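# Switch on the shaker holding four jars

## Task

The shaker already carries four jars and is preset for a 20-second run; turn it on. Nothing may fall or be left off the table, and the result must hold once the robot lets go.

## Robot and tools

Robot: two arms, left_arm and right_arm, each with six revolute joints and a parallel gripper. Calibrated root positions in the scene frame: left_arm at (-0.021, +0.297, 0) m, right_arm at (-0.005, -0.255, 0) m, both turned almost nothing about z. Scene frame: origin at table-top height midway between the nominal bases, +x out over the table, +z up, left_arm on the +y side. Arm names do not match image left or right. Printed hand positions and orientations may be off by a few centimetres, more at long reach.

Joint order for every row and every per-joint list: waist (joint1), shoulder (joint2), elbow (joint3), wrist pitch (joint4), wrist yaw (joint5), wrist roll (joint6). Stated ranges in rad: waist -2.618..3.054, shoulder 0..3.142, elbow 0..3.142, wrist pitch -1.571..1.571, wrist yaw -1.571..1.571, wrist roll -2.094..2.094. Real ends may differ by up to 0.059 rad.

A row is always 14 numbers in [-1, 1], even when one arm stays still: left_arm's six joint values and its opening, then right_arm's six and its opening. The joint values are offsets, not poses: they count from the Joint targets the result reported when the action or move began, never from the previous row. Scale: 1.0 equals 2.224 rad for waist, shoulder and elbow, and 8.485 rad for the three wrist joints. Sending the same offset twice moves the joint twice. The opening is absolute: +1 fully open, -1 shut. To leave a gripper unchanged, resend its current command, since 0 is a half-open command. Sending 0 for an arm's joints re-commands its present targets.

execute_actions(actions, cameras): actions is a list of actions; each action is a table of at most 15 rows, one per 1/30 s step, with the last row held if fewer are given. An action that pushes a joint more than 0.059 rad beyond its range is rejected for both arms; a malformed first action rejects the whole call. Joint speed is capped, so large offsets need several actions. An empty actions list returns images and the full state.

move(target, speed, blend, opening_speed, grip_force, blocking, cameras): target is one 14-number row or a list of up to 15 rows, all offsets from the same starting Joint targets. All joints travel together, so grippers follow curves and do not avoid obstacles. speed is the peak rad/s of the joint with the longest travel, 0.01 to 12.57, default 0.5; one value or one per target. blend, in rad, rounds corners between listed targets; 0 stops at each. opening_speed sets how fast openings change, per second on the -1..+1 scale, at least 0.2. grip_force caps finger-pad force in newtons, 10 to 50, one value or one per arm; it persists, and lower values close slowly. blocking=false returns after about 0.5 s while the move continues. The result adds a move: line such as done, off_target, moving, held or fault, and limits=held when steps were withheld. Faster moves and targets set deeper past contact press harder.

wait(seconds 0..10): lets time pass with commands held; a running move continues. stop(): brakes a running move. zoom_image(camera, region [x0,y0,x1,y1] pixels, at most 504 by 504) enlarges the latest image of cam_high, cam_low, cam_over, cam_left_wrist or cam_right_wrist (each 896x504). read_manual gives licence texts only. finished_scene(scene) ends the scene permanently; call it only once the shaker is running and stays so untouched.

Result lines: end_effector_position (m) and end_effector_quat_wxyz are the point between the finger pads, roughly 1 cm behind the tips; fingers point along gripper +z and open along y. Joint positions and Joint velocities list each arm's six joints (rad, rad/s) then finger gap (m; 0.094 open). Joint targets is the base for your next offsets. joint sent to its limit means a joint was clipped at its end. joint command not followed means the clearance check altered that arm's targets. grip_measured is the measured opening on the command scale; grip_effort_nm is gripper motor effort, negative closing, not a pad force. Joint torques are noisy and offset. Tool commands shows current commands. MOTOR HOT appears at 75 °C; at 90 °C an over-temperature fault folds that arm out of use for the scene.

Cautions: avoid fast impacts or heavy pressing on the shaker, its button or fixtures; press a switch gently and back off by commanding targets past the current positions. Keep the arms and their wrist-camera cables away from each other, since arm-to-arm presses can fail the scene and the cable counts as the hand. Do not knock jars off. Avoid long stretched holds and pushing into unreachable poses, which heat motors. Loose objects may get brief nudges. Smooth, economical motion helps.

Each tool is called after "Request:" as a command line: name --argument value for each argument, lists and objects as JSON in quotes; but a table of rows of numbers goes row by row, as --pt "numbers of a row", without its own name.

## Session

Request:
execute_actions --actions '[]' --cameras '["all"]'

Scene clock: 0.00 s.
left_arm: end_effector_position=(+0.2826, +0.1943, +0.2548) grip_measured=+1.000 grip_effort_nm=n/a end_effector_quat_wxyz=(+0.552, -0.168, +0.813, -0.074) | right_arm: end_effector_position=(+0.3111, -0.1586, +0.2213) grip_measured=+1.000 grip_effort_nm=n/a end_effector_quat_wxyz=(+0.433, +0.251, +0.865, +0.037)
Joint positions: left_arm=[-0.682 0.956 0.827 -0.381 -0.678 -0.676 0.094] | right_arm=[0.574 1.183 1.051 -0.715 0.591 0.93 0.094]
Joint velocities: within noise
Joint torques (N m): no reading
Motor temperatures (°C): left_arm=[22 30 35 33 25 24 25] | right_arm=[26 31 35 36 24 25 24]
Heat: left arm: 35 °C; right arm: 36 °C.
Joint targets: left_arm=[-0.678 0.950 0.840 -0.381 -0.681 -0.679] | right_arm=[0.571 1.175 1.065 -0.708 0.596 0.934]
Tool commands: left_gripper/opening=+1.0 right_gripper/opening=+1.0

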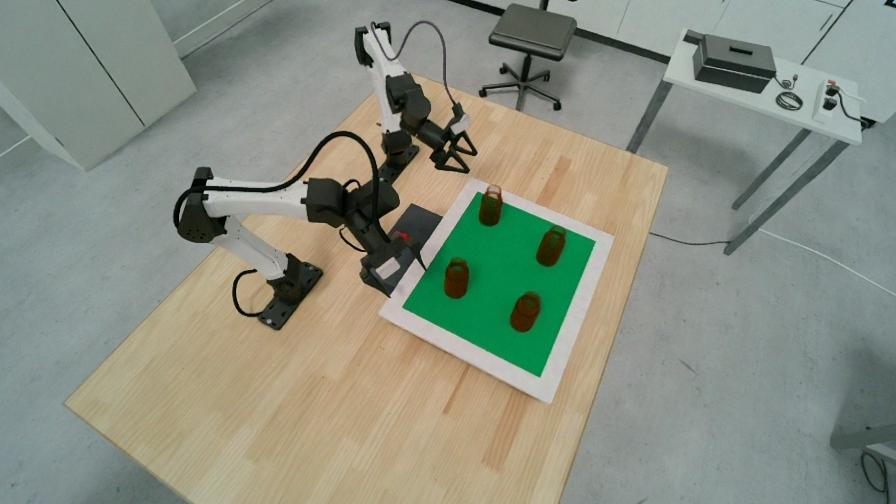

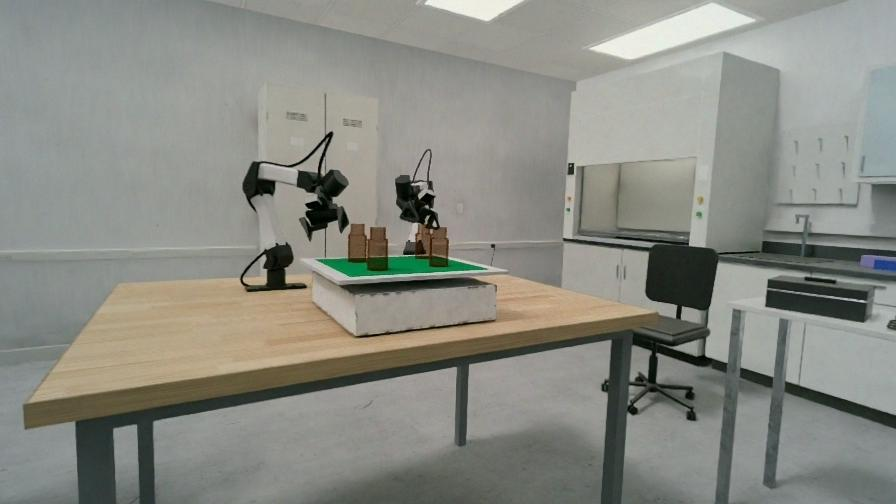

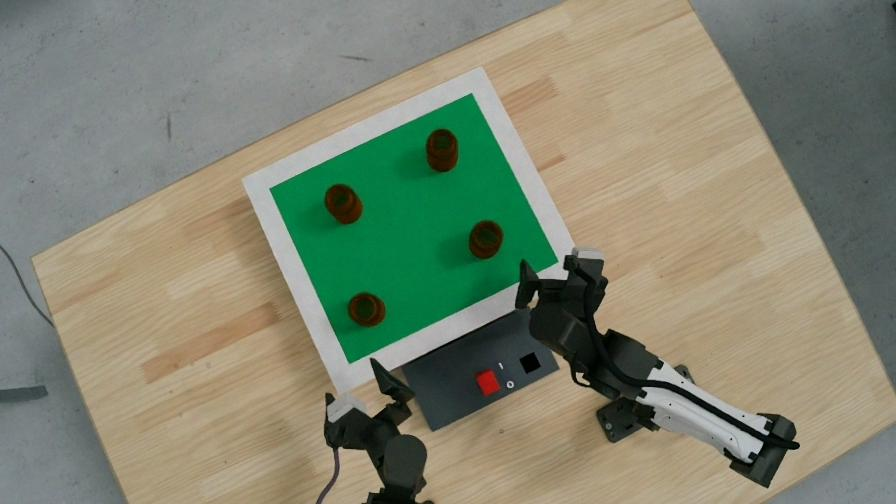

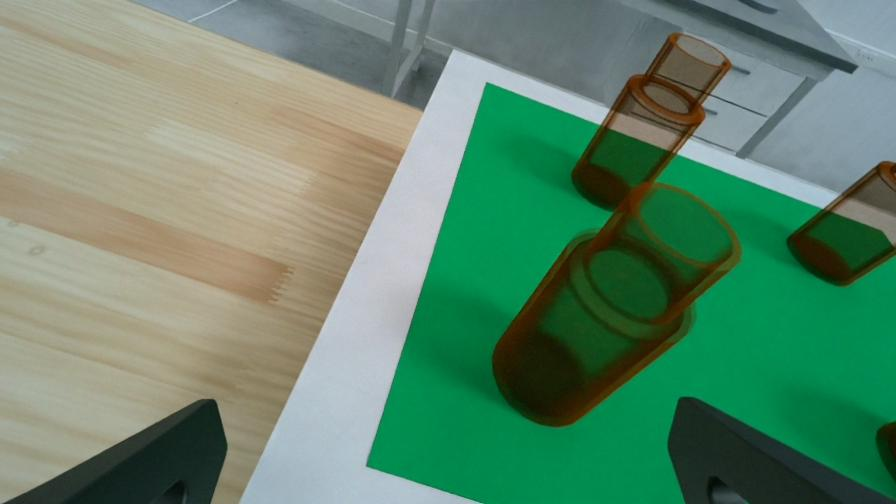

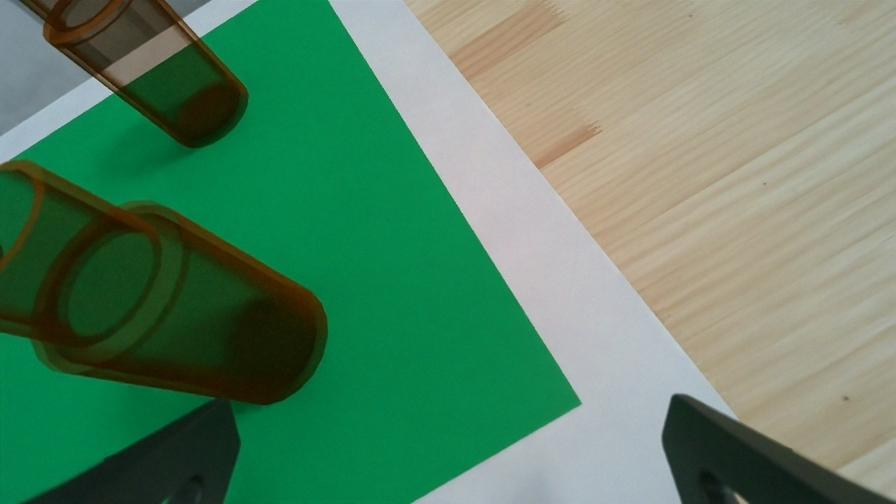

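Request:
zoom_image --camera "cam_over" --region '[390, 300, 590, 440]'

Request:
zoom_image --camera "cam_high" --region '[340, 180, 500, 310]'

Request:
zoom_image --camera "cam_low" --region '[240, 200, 540, 360]'

Scaled by 2.520 from the camera's 896x504 image, which has a finer 1280x720 frame.

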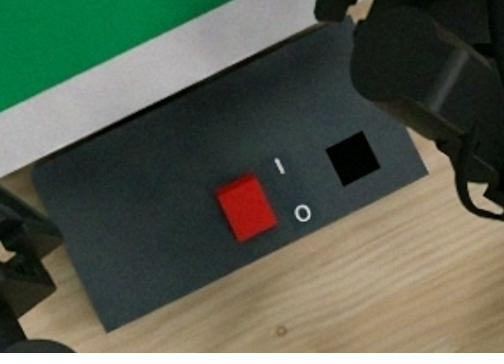

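Scaled by 3.150 from the camera's 896x504 image, which has a finer 1280x720 frame.

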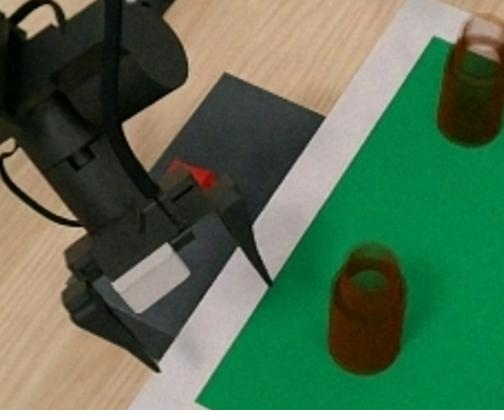

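Scaled by 1.680 from the camera's 896x504 image, which has a finer 1280x720 frame.

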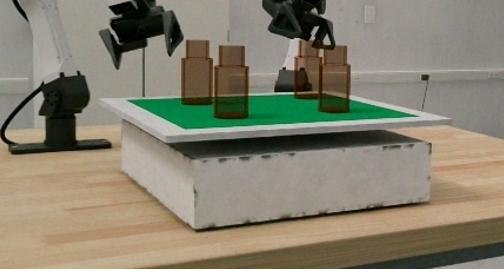

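Request:
move --target '[-0.1403, 0.188, 0.2419, -0.09, 0.0803, 0.08, -1, -0.391, -0.09, 0, 0, 0, 0, 1]' --speed 1.0 --opening_speed 1.5 --cameras '["cam_high", "cam_over", "cam_left_wrist"]'

Scene clock: 123.83 s.
left_arm: end_effector_position=(+0.1556, +0.0362, +0.2035) grip_measured=-0.983 grip_effort_nm=-0.92 end_effector_quat_wxyz=(+0.193, +0.453, +0.865, -0.100) | right_arm: end_effector_position=(+0.2473, -0.4270, +0.2764) grip_measured=+1.000 grip_effort_nm=0.00 end_effector_quat_wxyz=(+0.485, +0.592, +0.633, -0.111)
Joint positions: left_arm=[-0.989 1.358 1.344 -1.119 -0.01 -0.015 0.001] | right_arm=[-0.296 0.988 1.051 -0.715 0.591 0.93 0.094]
Joint torques (N m): left_arm=[-0.32 -3.7 8.49 0.88 0.09 0.06] | right_arm=[-0.9 -2.7 8.06 1.82 0.17 -0.11]
Motor temperatures (°C): left_arm=[22 28 43 36 24 23 24] | right_arm=[26 31 41 38 23 25 22]
Heat: left arm: 43 °C; right arm: 41 °C.
Joint targets: left_arm=[-0.991 1.368 1.378 -1.145 0.000 0.000] | right_arm=[-0.299 0.975 1.065 -0.708 0.596 0.934]
move: done
camera_calibration:
cam_left_wrist: T_world_to_cam=[[-0.812795, -0.582544, 0.00265116, 0.146729], [-0.58232, 0.812592, 0.0244519, 0.0929566], [-0.0163986, 0.0183305, -0.999697, 0.295583], [0, 0, 0, 1]] pos_world=[0.178238, 0.00452208, 0.292831]
Images, in order (width x height): cam_high 896x504, cam_over 896x504, cam_left_wrist 896x504.

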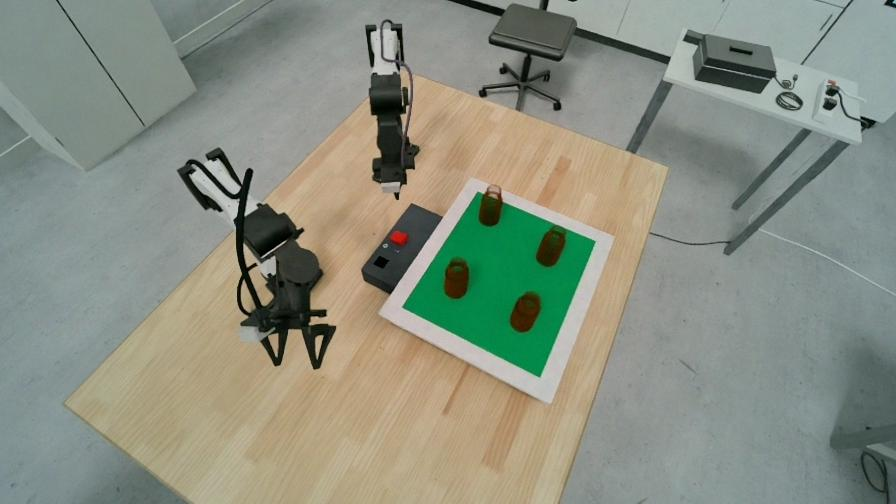

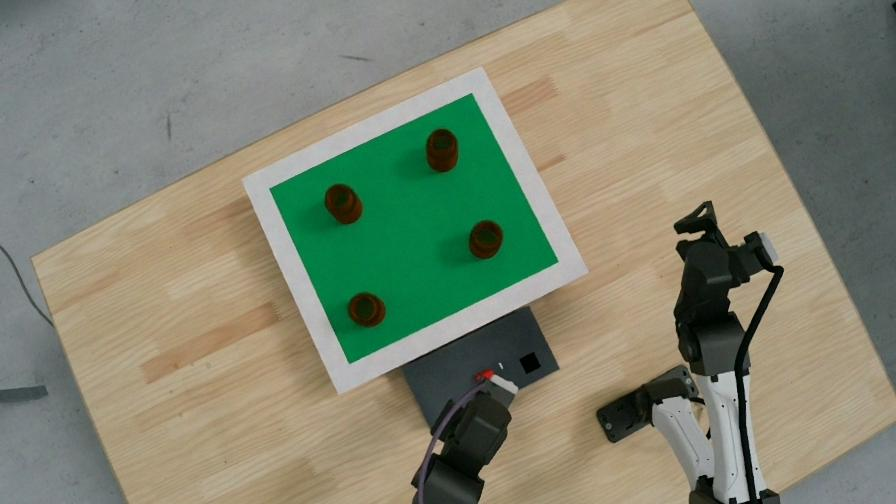

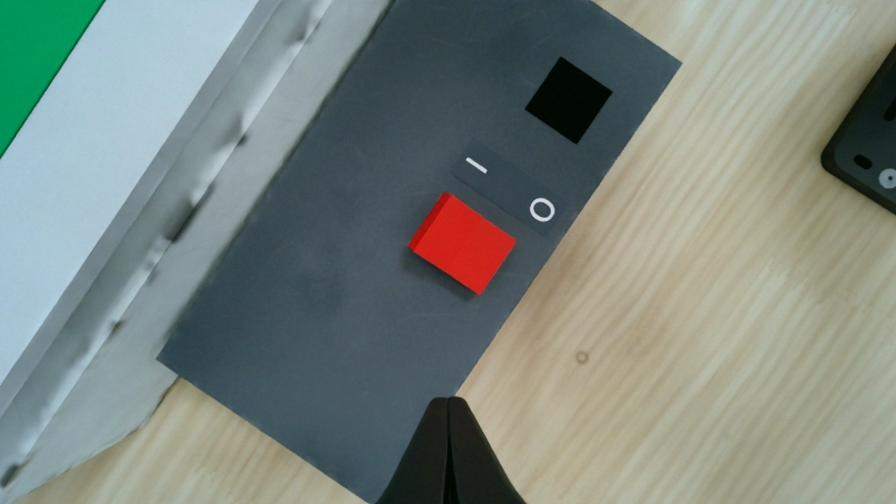

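Request:
zoom_image --camera "cam_left_wrist" --region '[380, 130, 600, 320]'

Request:
zoom_image --camera "cam_high" --region '[340, 190, 460, 310]'

Scaled by 2.291 from the camera's 896x504 image, which has a finer 1280x720 frame.

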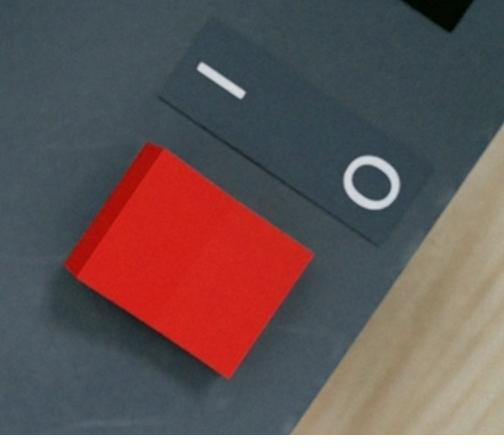

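Scaled by 4.200 from the camera's 896x504 image, which has a finer 1280x720 frame.

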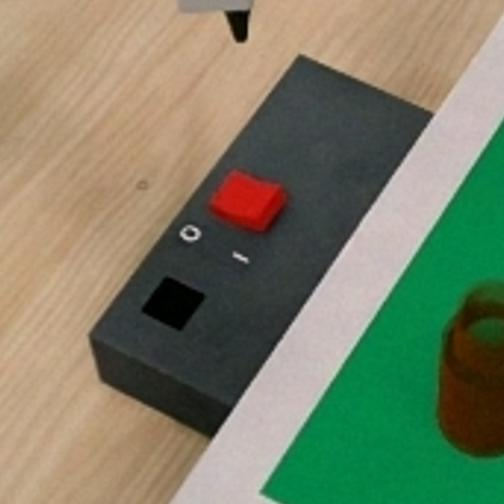

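Request:
move --target '[0.0058, 0.246, 0.1425, -0.025, 0.0012, 0.0678, -1, 0, 0, 0, 0, 0, 0, 1]' --speed 0.8 --cameras '["cam_high", "cam_left_wrist", "cam_low"]'

Scene clock: 161.73 s.
left_arm: end_effector_position=(+0.1779, +0.0024, +0.1138) grip_measured=-0.983 grip_effort_nm=-0.91 end_effector_quat_wxyz=(-0.006, +0.697, +0.717, +0.006) | right_arm: end_effector_position=(+0.2473, -0.4270, +0.2764) grip_measured=+1.000 grip_effort_nm=0.00 end_effector_quat_wxyz=(+0.485, +0.592, +0.633, -0.111)
Joint positions: left_arm=[-0.989 1.907 1.663 -1.342 -0.008 0.561 0.001] | right_arm=[-0.296 0.988 1.051 -0.715 0.591 0.93 0.094]
Joint torques (N m): left_arm=[0.88 -8.51 7.72 0.05 0.11 0.1] | right_arm=[-0.9 -2.7 8.06 1.82 0.16 -0.11]
Heat: left arm: 45 °C; right arm: 41 °C.
Joint targets: left_arm=[-0.978 1.915 1.695 -1.357 0.010 0.575] | right_arm=[-0.299 0.975 1.065 -0.708 0.596 0.934]
move: done
camera_calibration:
cam_left_wrist: T_world_to_cam=[[-0.999007, -0.0445311, -0.00125057, 0.177687], [-0.0400938, 0.886517, 0.460956, -0.0106651], [-0.0194182, 0.460548, -0.887422, 0.193594], [0, 0, 0, 1]] pos_world=[0.180842, -0.0717919, 0.176938]
Images, in order (width x height): cam_high 896x504, cam_low 896x504, cam_left_wrist 896x504.

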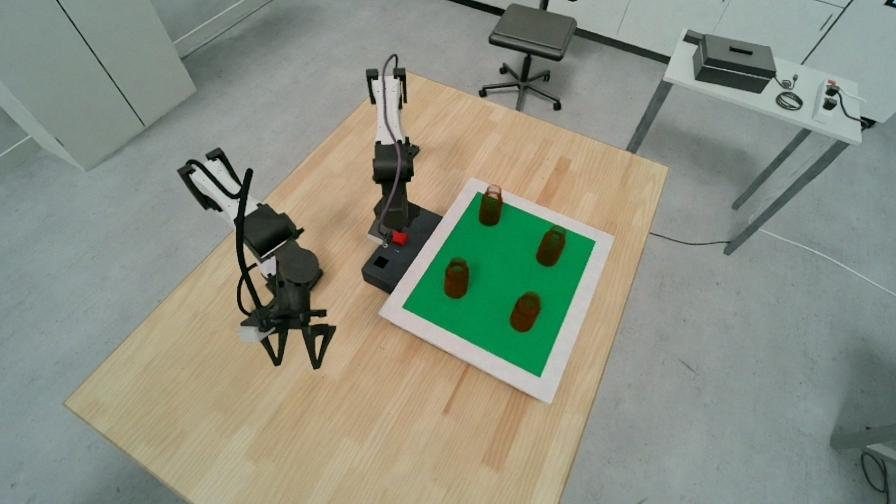

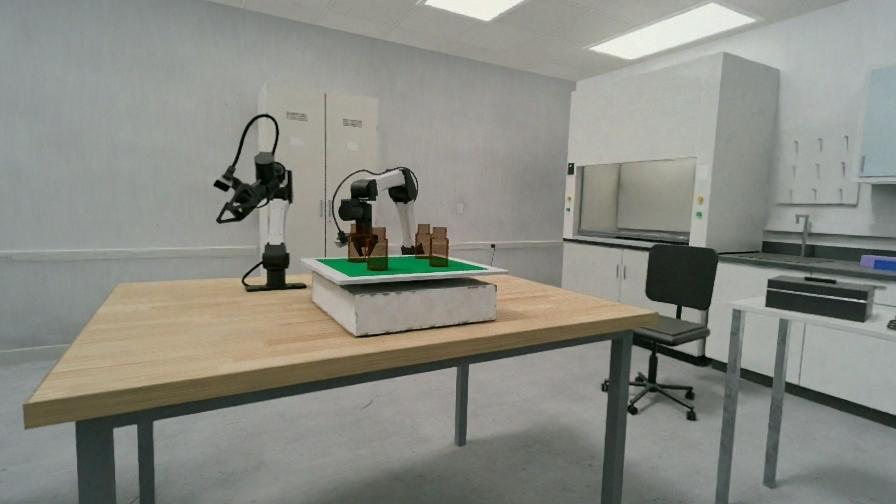

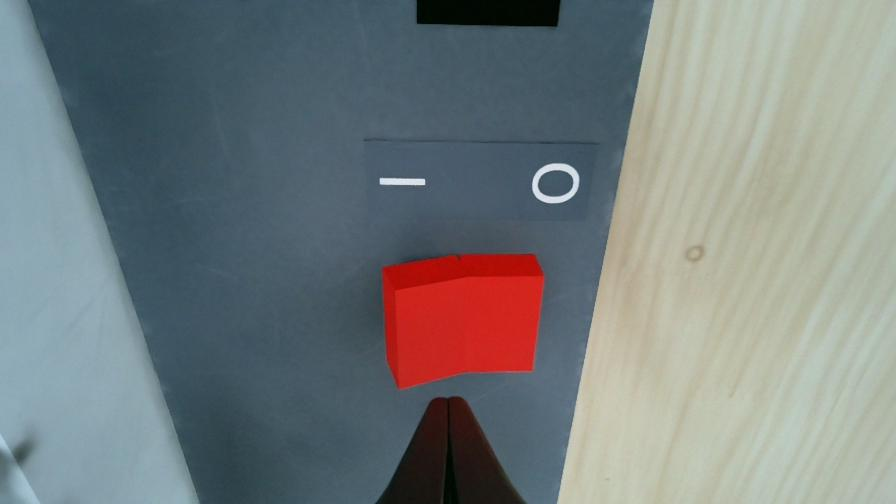

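Request:
move --target '[0.0126, 0, -0.0522, 0.0153, 0.001, 0, -1, 0, 0, 0, 0, 0, 0, 1]' --speed 0.3 --cameras '["cam_left_wrist"]'

Scene clock: 218.43 s.
left_arm: end_effector_position=(+0.1875, +0.0054, +0.0945) grip_measured=-0.983 grip_effort_nm=-0.91 end_effector_quat_wxyz=(+0.000, +0.686, +0.728, +0.000) | right_arm: end_effector_position=(+0.2473, -0.4270, +0.2764) grip_measured=+1.000 grip_effort_nm=0.00 end_effector_quat_wxyz=(+0.485, +0.592, +0.633, -0.111)
Joint positions: left_arm=[-0.958 1.907 1.586 -1.25 0 0.561 0.001] | right_arm=[-0.296 0.988 1.051 -0.715 0.591 0.93 0.094]
Joint torques (N m): left_arm=[0.66 -8.55 4.71 0.46 0.11 0.08] | right_arm=[-0.88 -2.71 8.08 1.82 0.17 -0.11]
Motor temperatures (°C): left_arm=[22 38 44 31 24 23 26] | right_arm=[26 29 41 39 22 25 22]
Heat: left arm: 44 °C; right arm: 41 °C.
Joint targets: left_arm=[-0.950 1.915 1.579 -1.227 0.019 0.575] | right_arm=[-0.299 0.975 1.065 -0.708 0.596 0.934]
move: done
camera_calibration:
cam_left_wrist: T_world_to_cam=[[-0.997161, -0.0752556, -0.00272255, 0.187296], [-0.0685749, 0.892513, 0.445779, 0.00262014], [-0.0311174, 0.444699, -0.895139, 0.178209], [0, 0, 0, 1]] pos_world=[0.192489, -0.0674927, 0.158863]
Images, in order (width x height): cam_left_wrist 896x504.

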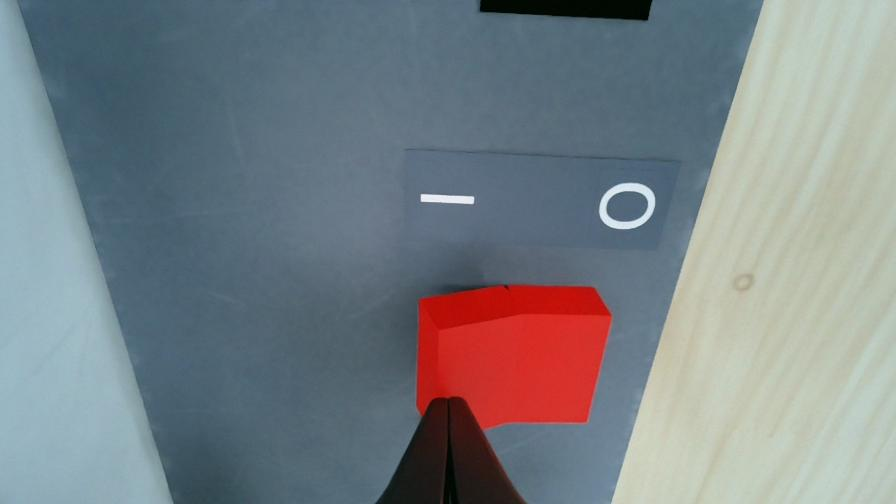

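Request:
move --target '[-0.0088, -0.0045, -0.0225, 0.005, 0, 0, -1, 0, 0, 0, 0, 0, 0, 1]' --speed 0.2 --cameras '["cam_left_wrist"]'

Scene clock: 235.17 s.
left_arm: end_effector_position=(+0.1892, +0.0049, +0.0856) grip_measured=-0.983 grip_effort_nm=-0.91 end_effector_quat_wxyz=(+0.005, +0.685, +0.729, -0.001) | right_arm: end_effector_position=(+0.2473, -0.4270, +0.2764) grip_measured=+1.000 grip_effort_nm=0.00 end_effector_quat_wxyz=(+0.485, +0.592, +0.633, -0.111)
Joint positions: left_arm=[-0.955 1.907 1.551 -1.205 0 0.561 0.001] | right_arm=[-0.296 0.988 1.051 -0.715 0.591 0.93 0.094]
Joint torques (N m): left_arm=[-0.79 -9.43 3.54 0.46 0.11 0.08] | right_arm=[-0.9 -2.7 8.08 1.82 0.16 -0.11]
Heat: left arm: 43 °C; right arm: 41 °C.
Joint targets: left_arm=[-0.969 1.905 1.529 -1.184 0.019 0.575] | right_arm=[-0.299 0.975 1.065 -0.708 0.596 0.934]
move: done
camera_calibration:
cam_left_wrist: T_world_to_cam=[[-0.996896, -0.0783696, -0.00746846, 0.189328], [-0.0736927, 0.895594, 0.438725, 0.00868987], [-0.027694, 0.437914, -0.89859, 0.170238], [0, 0, 0, 1]] pos_world=[0.194096, -0.0674946, 0.150576]
Images, in order (width x height): cam_left_wrist 896x504.

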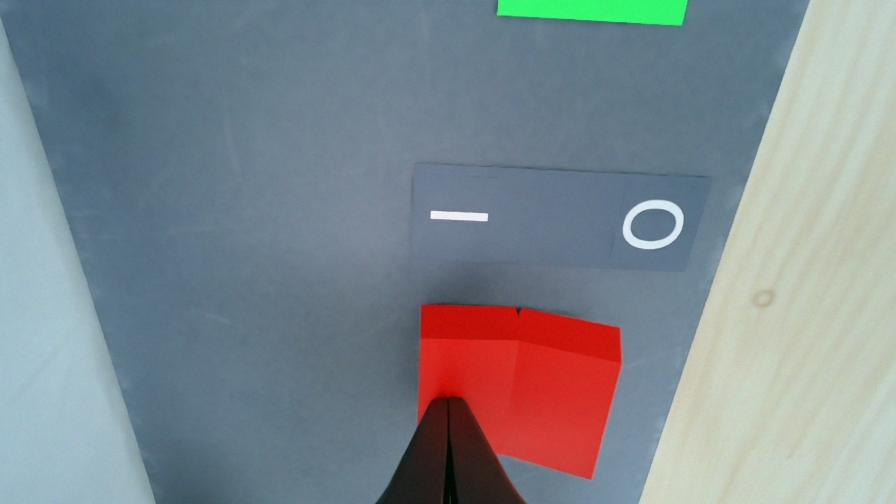

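Request:
move --pt "0 -0.03 0.06 -0.012 0 0 -1 0 0 0 0 0 0 1" --pt "0.05 -0.18 0.03 -0.02 0 0 -1 0 0 0 0 0 0 1" --blend '[0.05, 0]' --speed 0.5 --cameras '["cam_high", "cam_over", "cam_left_wrist"]'

Scene clock: 243.73 s.
left_arm: end_effector_position=(+0.1924, +0.0525, +0.2219) grip_measured=-0.983 grip_effort_nm=-0.91 end_effector_quat_wxyz=(+0.158, +0.641, +0.750, -0.025) | right_arm: end_effector_position=(+0.2473, -0.4270, +0.2764) grip_measured=+1.000 grip_effort_nm=0.00 end_effector_quat_wxyz=(+0.485, +0.592, +0.633, -0.111)
Joint positions: left_arm=[-0.86 1.522 1.604 -1.332 0.003 0.561 0.001] | right_arm=[-0.296 0.988 1.051 -0.715 0.591 0.93 0.094]
Joint torques (N m): left_arm=[0.59 -7.17 4.74 0.68 0.09 0.06] | right_arm=[-0.88 -2.7 8.08 1.82 0.17 -0.11]
Heat: left arm: 42 °C; right arm: 42 °C.
Joint targets: left_arm=[-0.858 1.505 1.596 -1.354 0.019 0.575] | right_arm=[-0.299 0.975 1.065 -0.708 0.596 0.934]
move: done
camera_calibration:
cam_left_wrist: T_world_to_cam=[[-0.967645, -0.192457, -0.163166, 0.232119], [-0.221012, 0.95849, 0.180143, -0.011115], [0.121724, 0.210376, -0.970013, 0.271052], [0, 0, 0, 1]] pos_world=[0.189159, -0.00169621, 0.3028]
Images, in order (width x height): cam_high 896x504, cam_over 896x504, cam_left_wrist 896x504.

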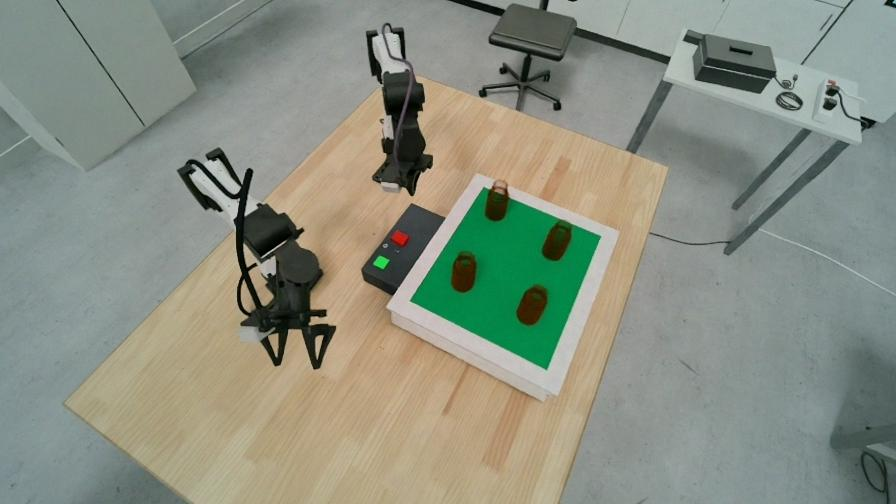

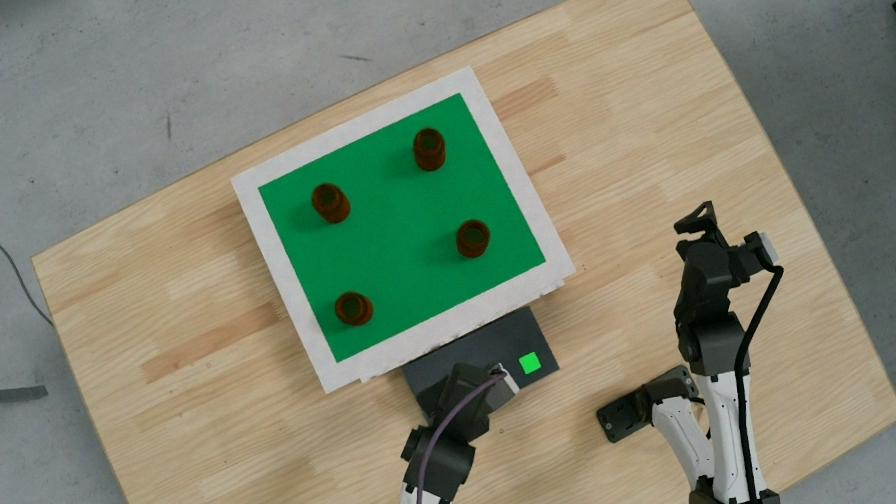

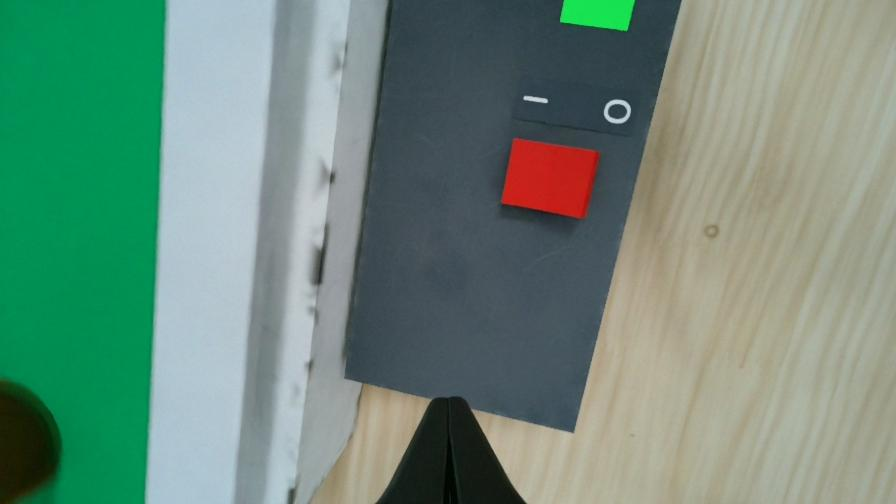

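Request:
wait --seconds 3 --cameras '["cam_over"]'

Scene clock: 250.43 s.
left_arm: end_effector_position=(+0.1924, +0.0525, +0.2219) grip_measured=-0.983 grip_effort_nm=-0.91 end_effector_quat_wxyz=(+0.158, +0.641, +0.750, -0.025) | right_arm: end_effector_position=(+0.2473, -0.4270, +0.2764) grip_measured=+1.000 grip_effort_nm=0.00 end_effector_quat_wxyz=(+0.485, +0.592, +0.633, -0.111)
Joint positions: left_arm=[-0.86 1.522 1.604 -1.332 0.003 0.561 0.001] | right_arm=[-0.296 0.988 1.051 -0.715 0.591 0.93 0.094]
Joint torques (N m): left_arm=[0.62 -7.21 4.75 0.68 0.1 0.06] | right_arm=[-0.9 -2.7 8.06 1.82 0.17 -0.12]
Heat: left arm: 42 °C; right arm: 42 °C.
Joint targets: left_arm=[-0.858 1.505 1.596 -1.354 0.019 0.575] | right_arm=[-0.299 0.975 1.065 -0.708 0.596 0.934]
Tool commands: left_gripper/opening=-1.0 right_gripper/opening=+1.0
wait: 3.00 s; at rest from the start
Images, in order (width x height): cam_over 896x504.

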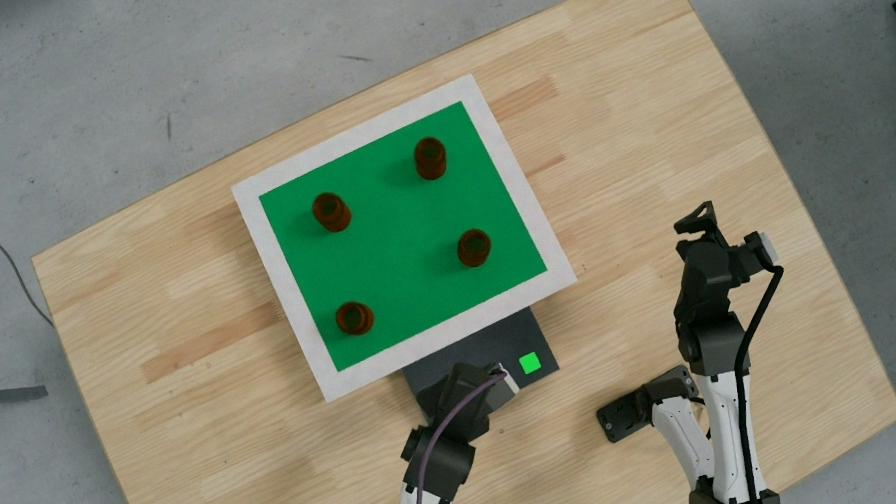

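Request:
wait --seconds 2.5 --cameras '["cam_over"]'

Scene clock: 255.67 s.
left_arm: end_effector_position=(+0.1924, +0.0525, +0.2219) grip_measured=-0.983 grip_effort_nm=-0.92 end_effector_quat_wxyz=(+0.158, +0.641, +0.750, -0.025) | right_arm: end_effector_position=(+0.2473, -0.4270, +0.2764) grip_measured=+1.000 grip_effort_nm=0.00 end_effector_quat_wxyz=(+0.485, +0.592, +0.633, -0.111)
Joint positions: left_arm=[-0.86 1.522 1.604 -1.332 0.003 0.561 0.001] | right_arm=[-0.296 0.988 1.051 -0.715 0.591 0.93 0.094]
Joint torques (N m): left_arm=[0.61 -7.19 4.74 0.69 0.09 0.06] | right_arm=[-0.91 -2.69 8.08 1.82 0.17 -0.11]
Heat: left arm: 41 °C; right arm: 42 °C.
Joint targets: left_arm=[-0.858 1.505 1.596 -1.354 0.019 0.575] | right_arm=[-0.299 0.975 1.065 -0.708 0.596 0.934]
Tool commands: left_gripper/opening=-1.0 right_gripper/opening=+1.0
wait: 2.50 s; at rest from the start
Images, in order (width x height): cam_over 896x504.

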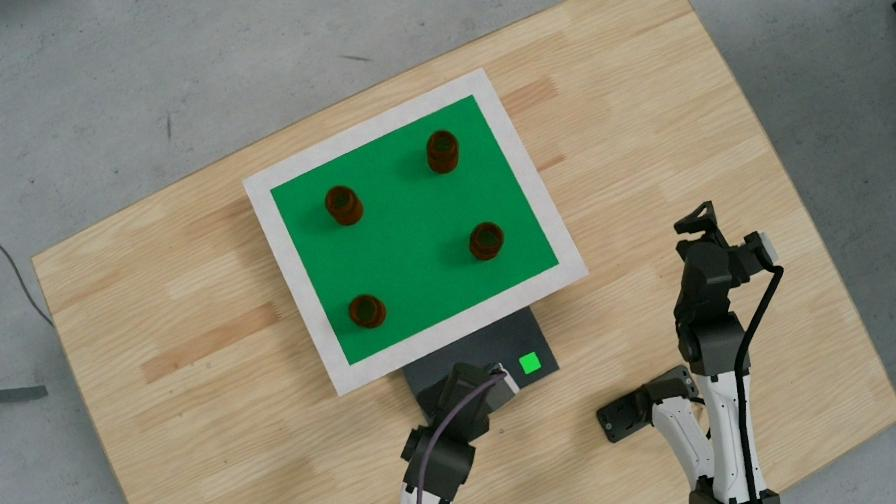

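Request:
wait --seconds 1 --cameras '["cam_over", "cam_high"]'

Scene clock: 260.60 s.
left_arm: end_effector_position=(+0.1924, +0.0525, +0.2219) grip_measured=-0.983 grip_effort_nm=-0.91 end_effector_quat_wxyz=(+0.158, +0.641, +0.750, -0.025) | right_arm: end_effector_position=(+0.2473, -0.4270, +0.2764) grip_measured=+1.000 grip_effort_nm=0.00 end_effector_quat_wxyz=(+0.485, +0.592, +0.633, -0.111)
Joint positions: left_arm=[-0.86 1.522 1.604 -1.332 0.003 0.561 0.001] | right_arm=[-0.296 0.988 1.051 -0.715 0.591 0.93 0.094]
Joint torques (N m): left_arm=[0.59 -7.19 4.74 0.68 0.1 0.07] | right_arm=[-0.9 -2.7 8.06 1.82 0.16 -0.12]
Heat: left arm: 41 °C; right arm: 42 °C.
Joint targets: left_arm=[-0.858 1.505 1.596 -1.354 0.019 0.575] | right_arm=[-0.299 0.975 1.065 -0.708 0.596 0.934]
Tool commands: left_gripper/opening=-1.0 right_gripper/opening=+1.0
wait: 1.00 s; at rest from the start
Images, in order (width x height): cam_high 896x504, cam_over 896x504.

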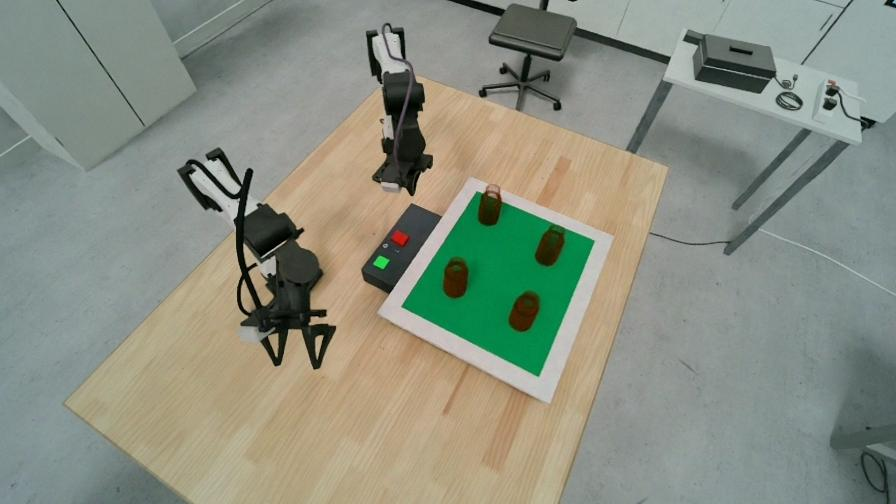

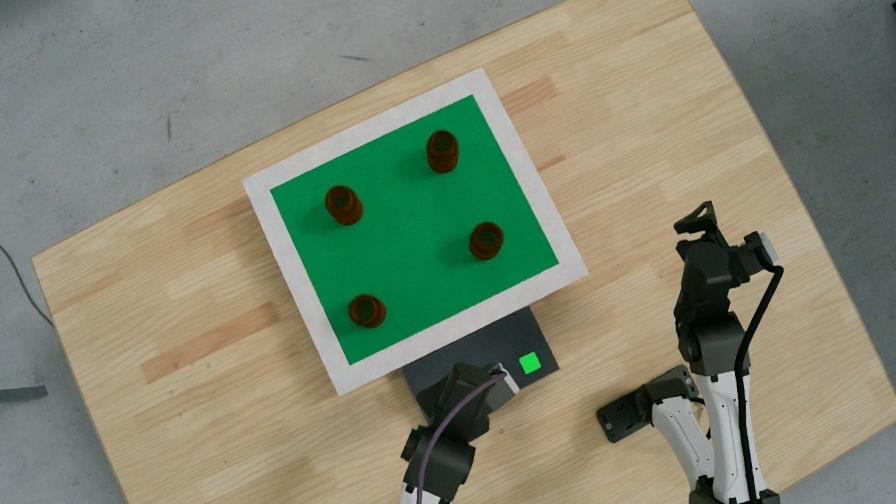

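Request:
wait --seconds 0.3 --cameras '["cam_over"]'

Scene clock: 271.63 s.
left_arm: end_effector_position=(+0.1924, +0.0525, +0.2219) grip_measured=-0.983 grip_effort_nm=-0.91 end_effector_quat_wxyz=(+0.158, +0.641, +0.750, -0.025) | right_arm: end_effector_position=(+0.2473, -0.4270, +0.2764) grip_measured=+1.000 grip_effort_nm=0.00 end_effector_quat_wxyz=(+0.485, +0.592, +0.633, -0.111)
Joint positions: left_arm=[-0.86 1.522 1.604 -1.332 0.003 0.561 0.001] | right_arm=[-0.296 0.988 1.051 -0.715 0.591 0.93 0.094]
Joint torques (N m): left_arm=[0.61 -7.19 4.77 0.69 0.09 0.07] | right_arm=[-0.9 -2.71 8.08 1.82 0.17 -0.11]
Heat: left arm: 41 °C; right arm: 42 °C.
Joint targets: left_arm=[-0.858 1.505 1.596 -1.354 0.019 0.575] | right_arm=[-0.299 0.975 1.065 -0.708 0.596 0.934]
Tool commands: left_gripper/opening=-1.0 right_gripper/opening=+1.0
wait: 0.30 s; at rest from the start
Images, in order (width x height): cam_over 896x504.

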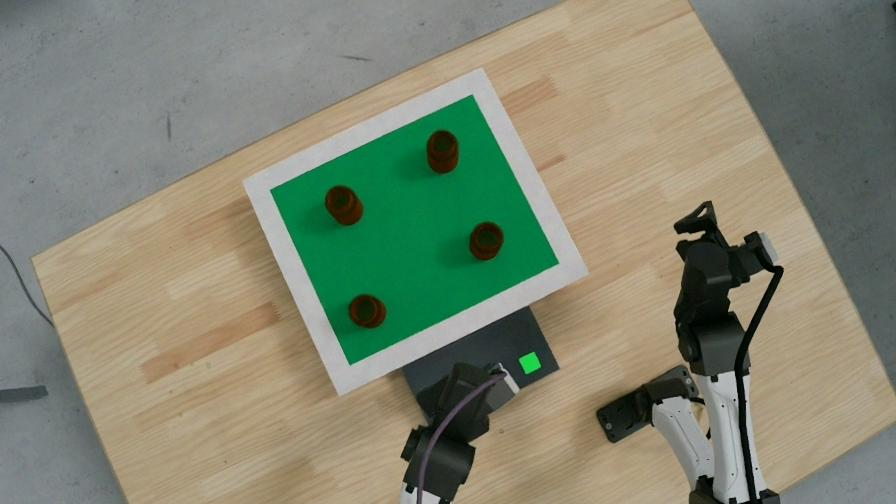

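The shaker ran its 20 s and has stopped. All four jars are upright and in place.

Request:
finished_scene --scene 1

The scene is finished: the task was done.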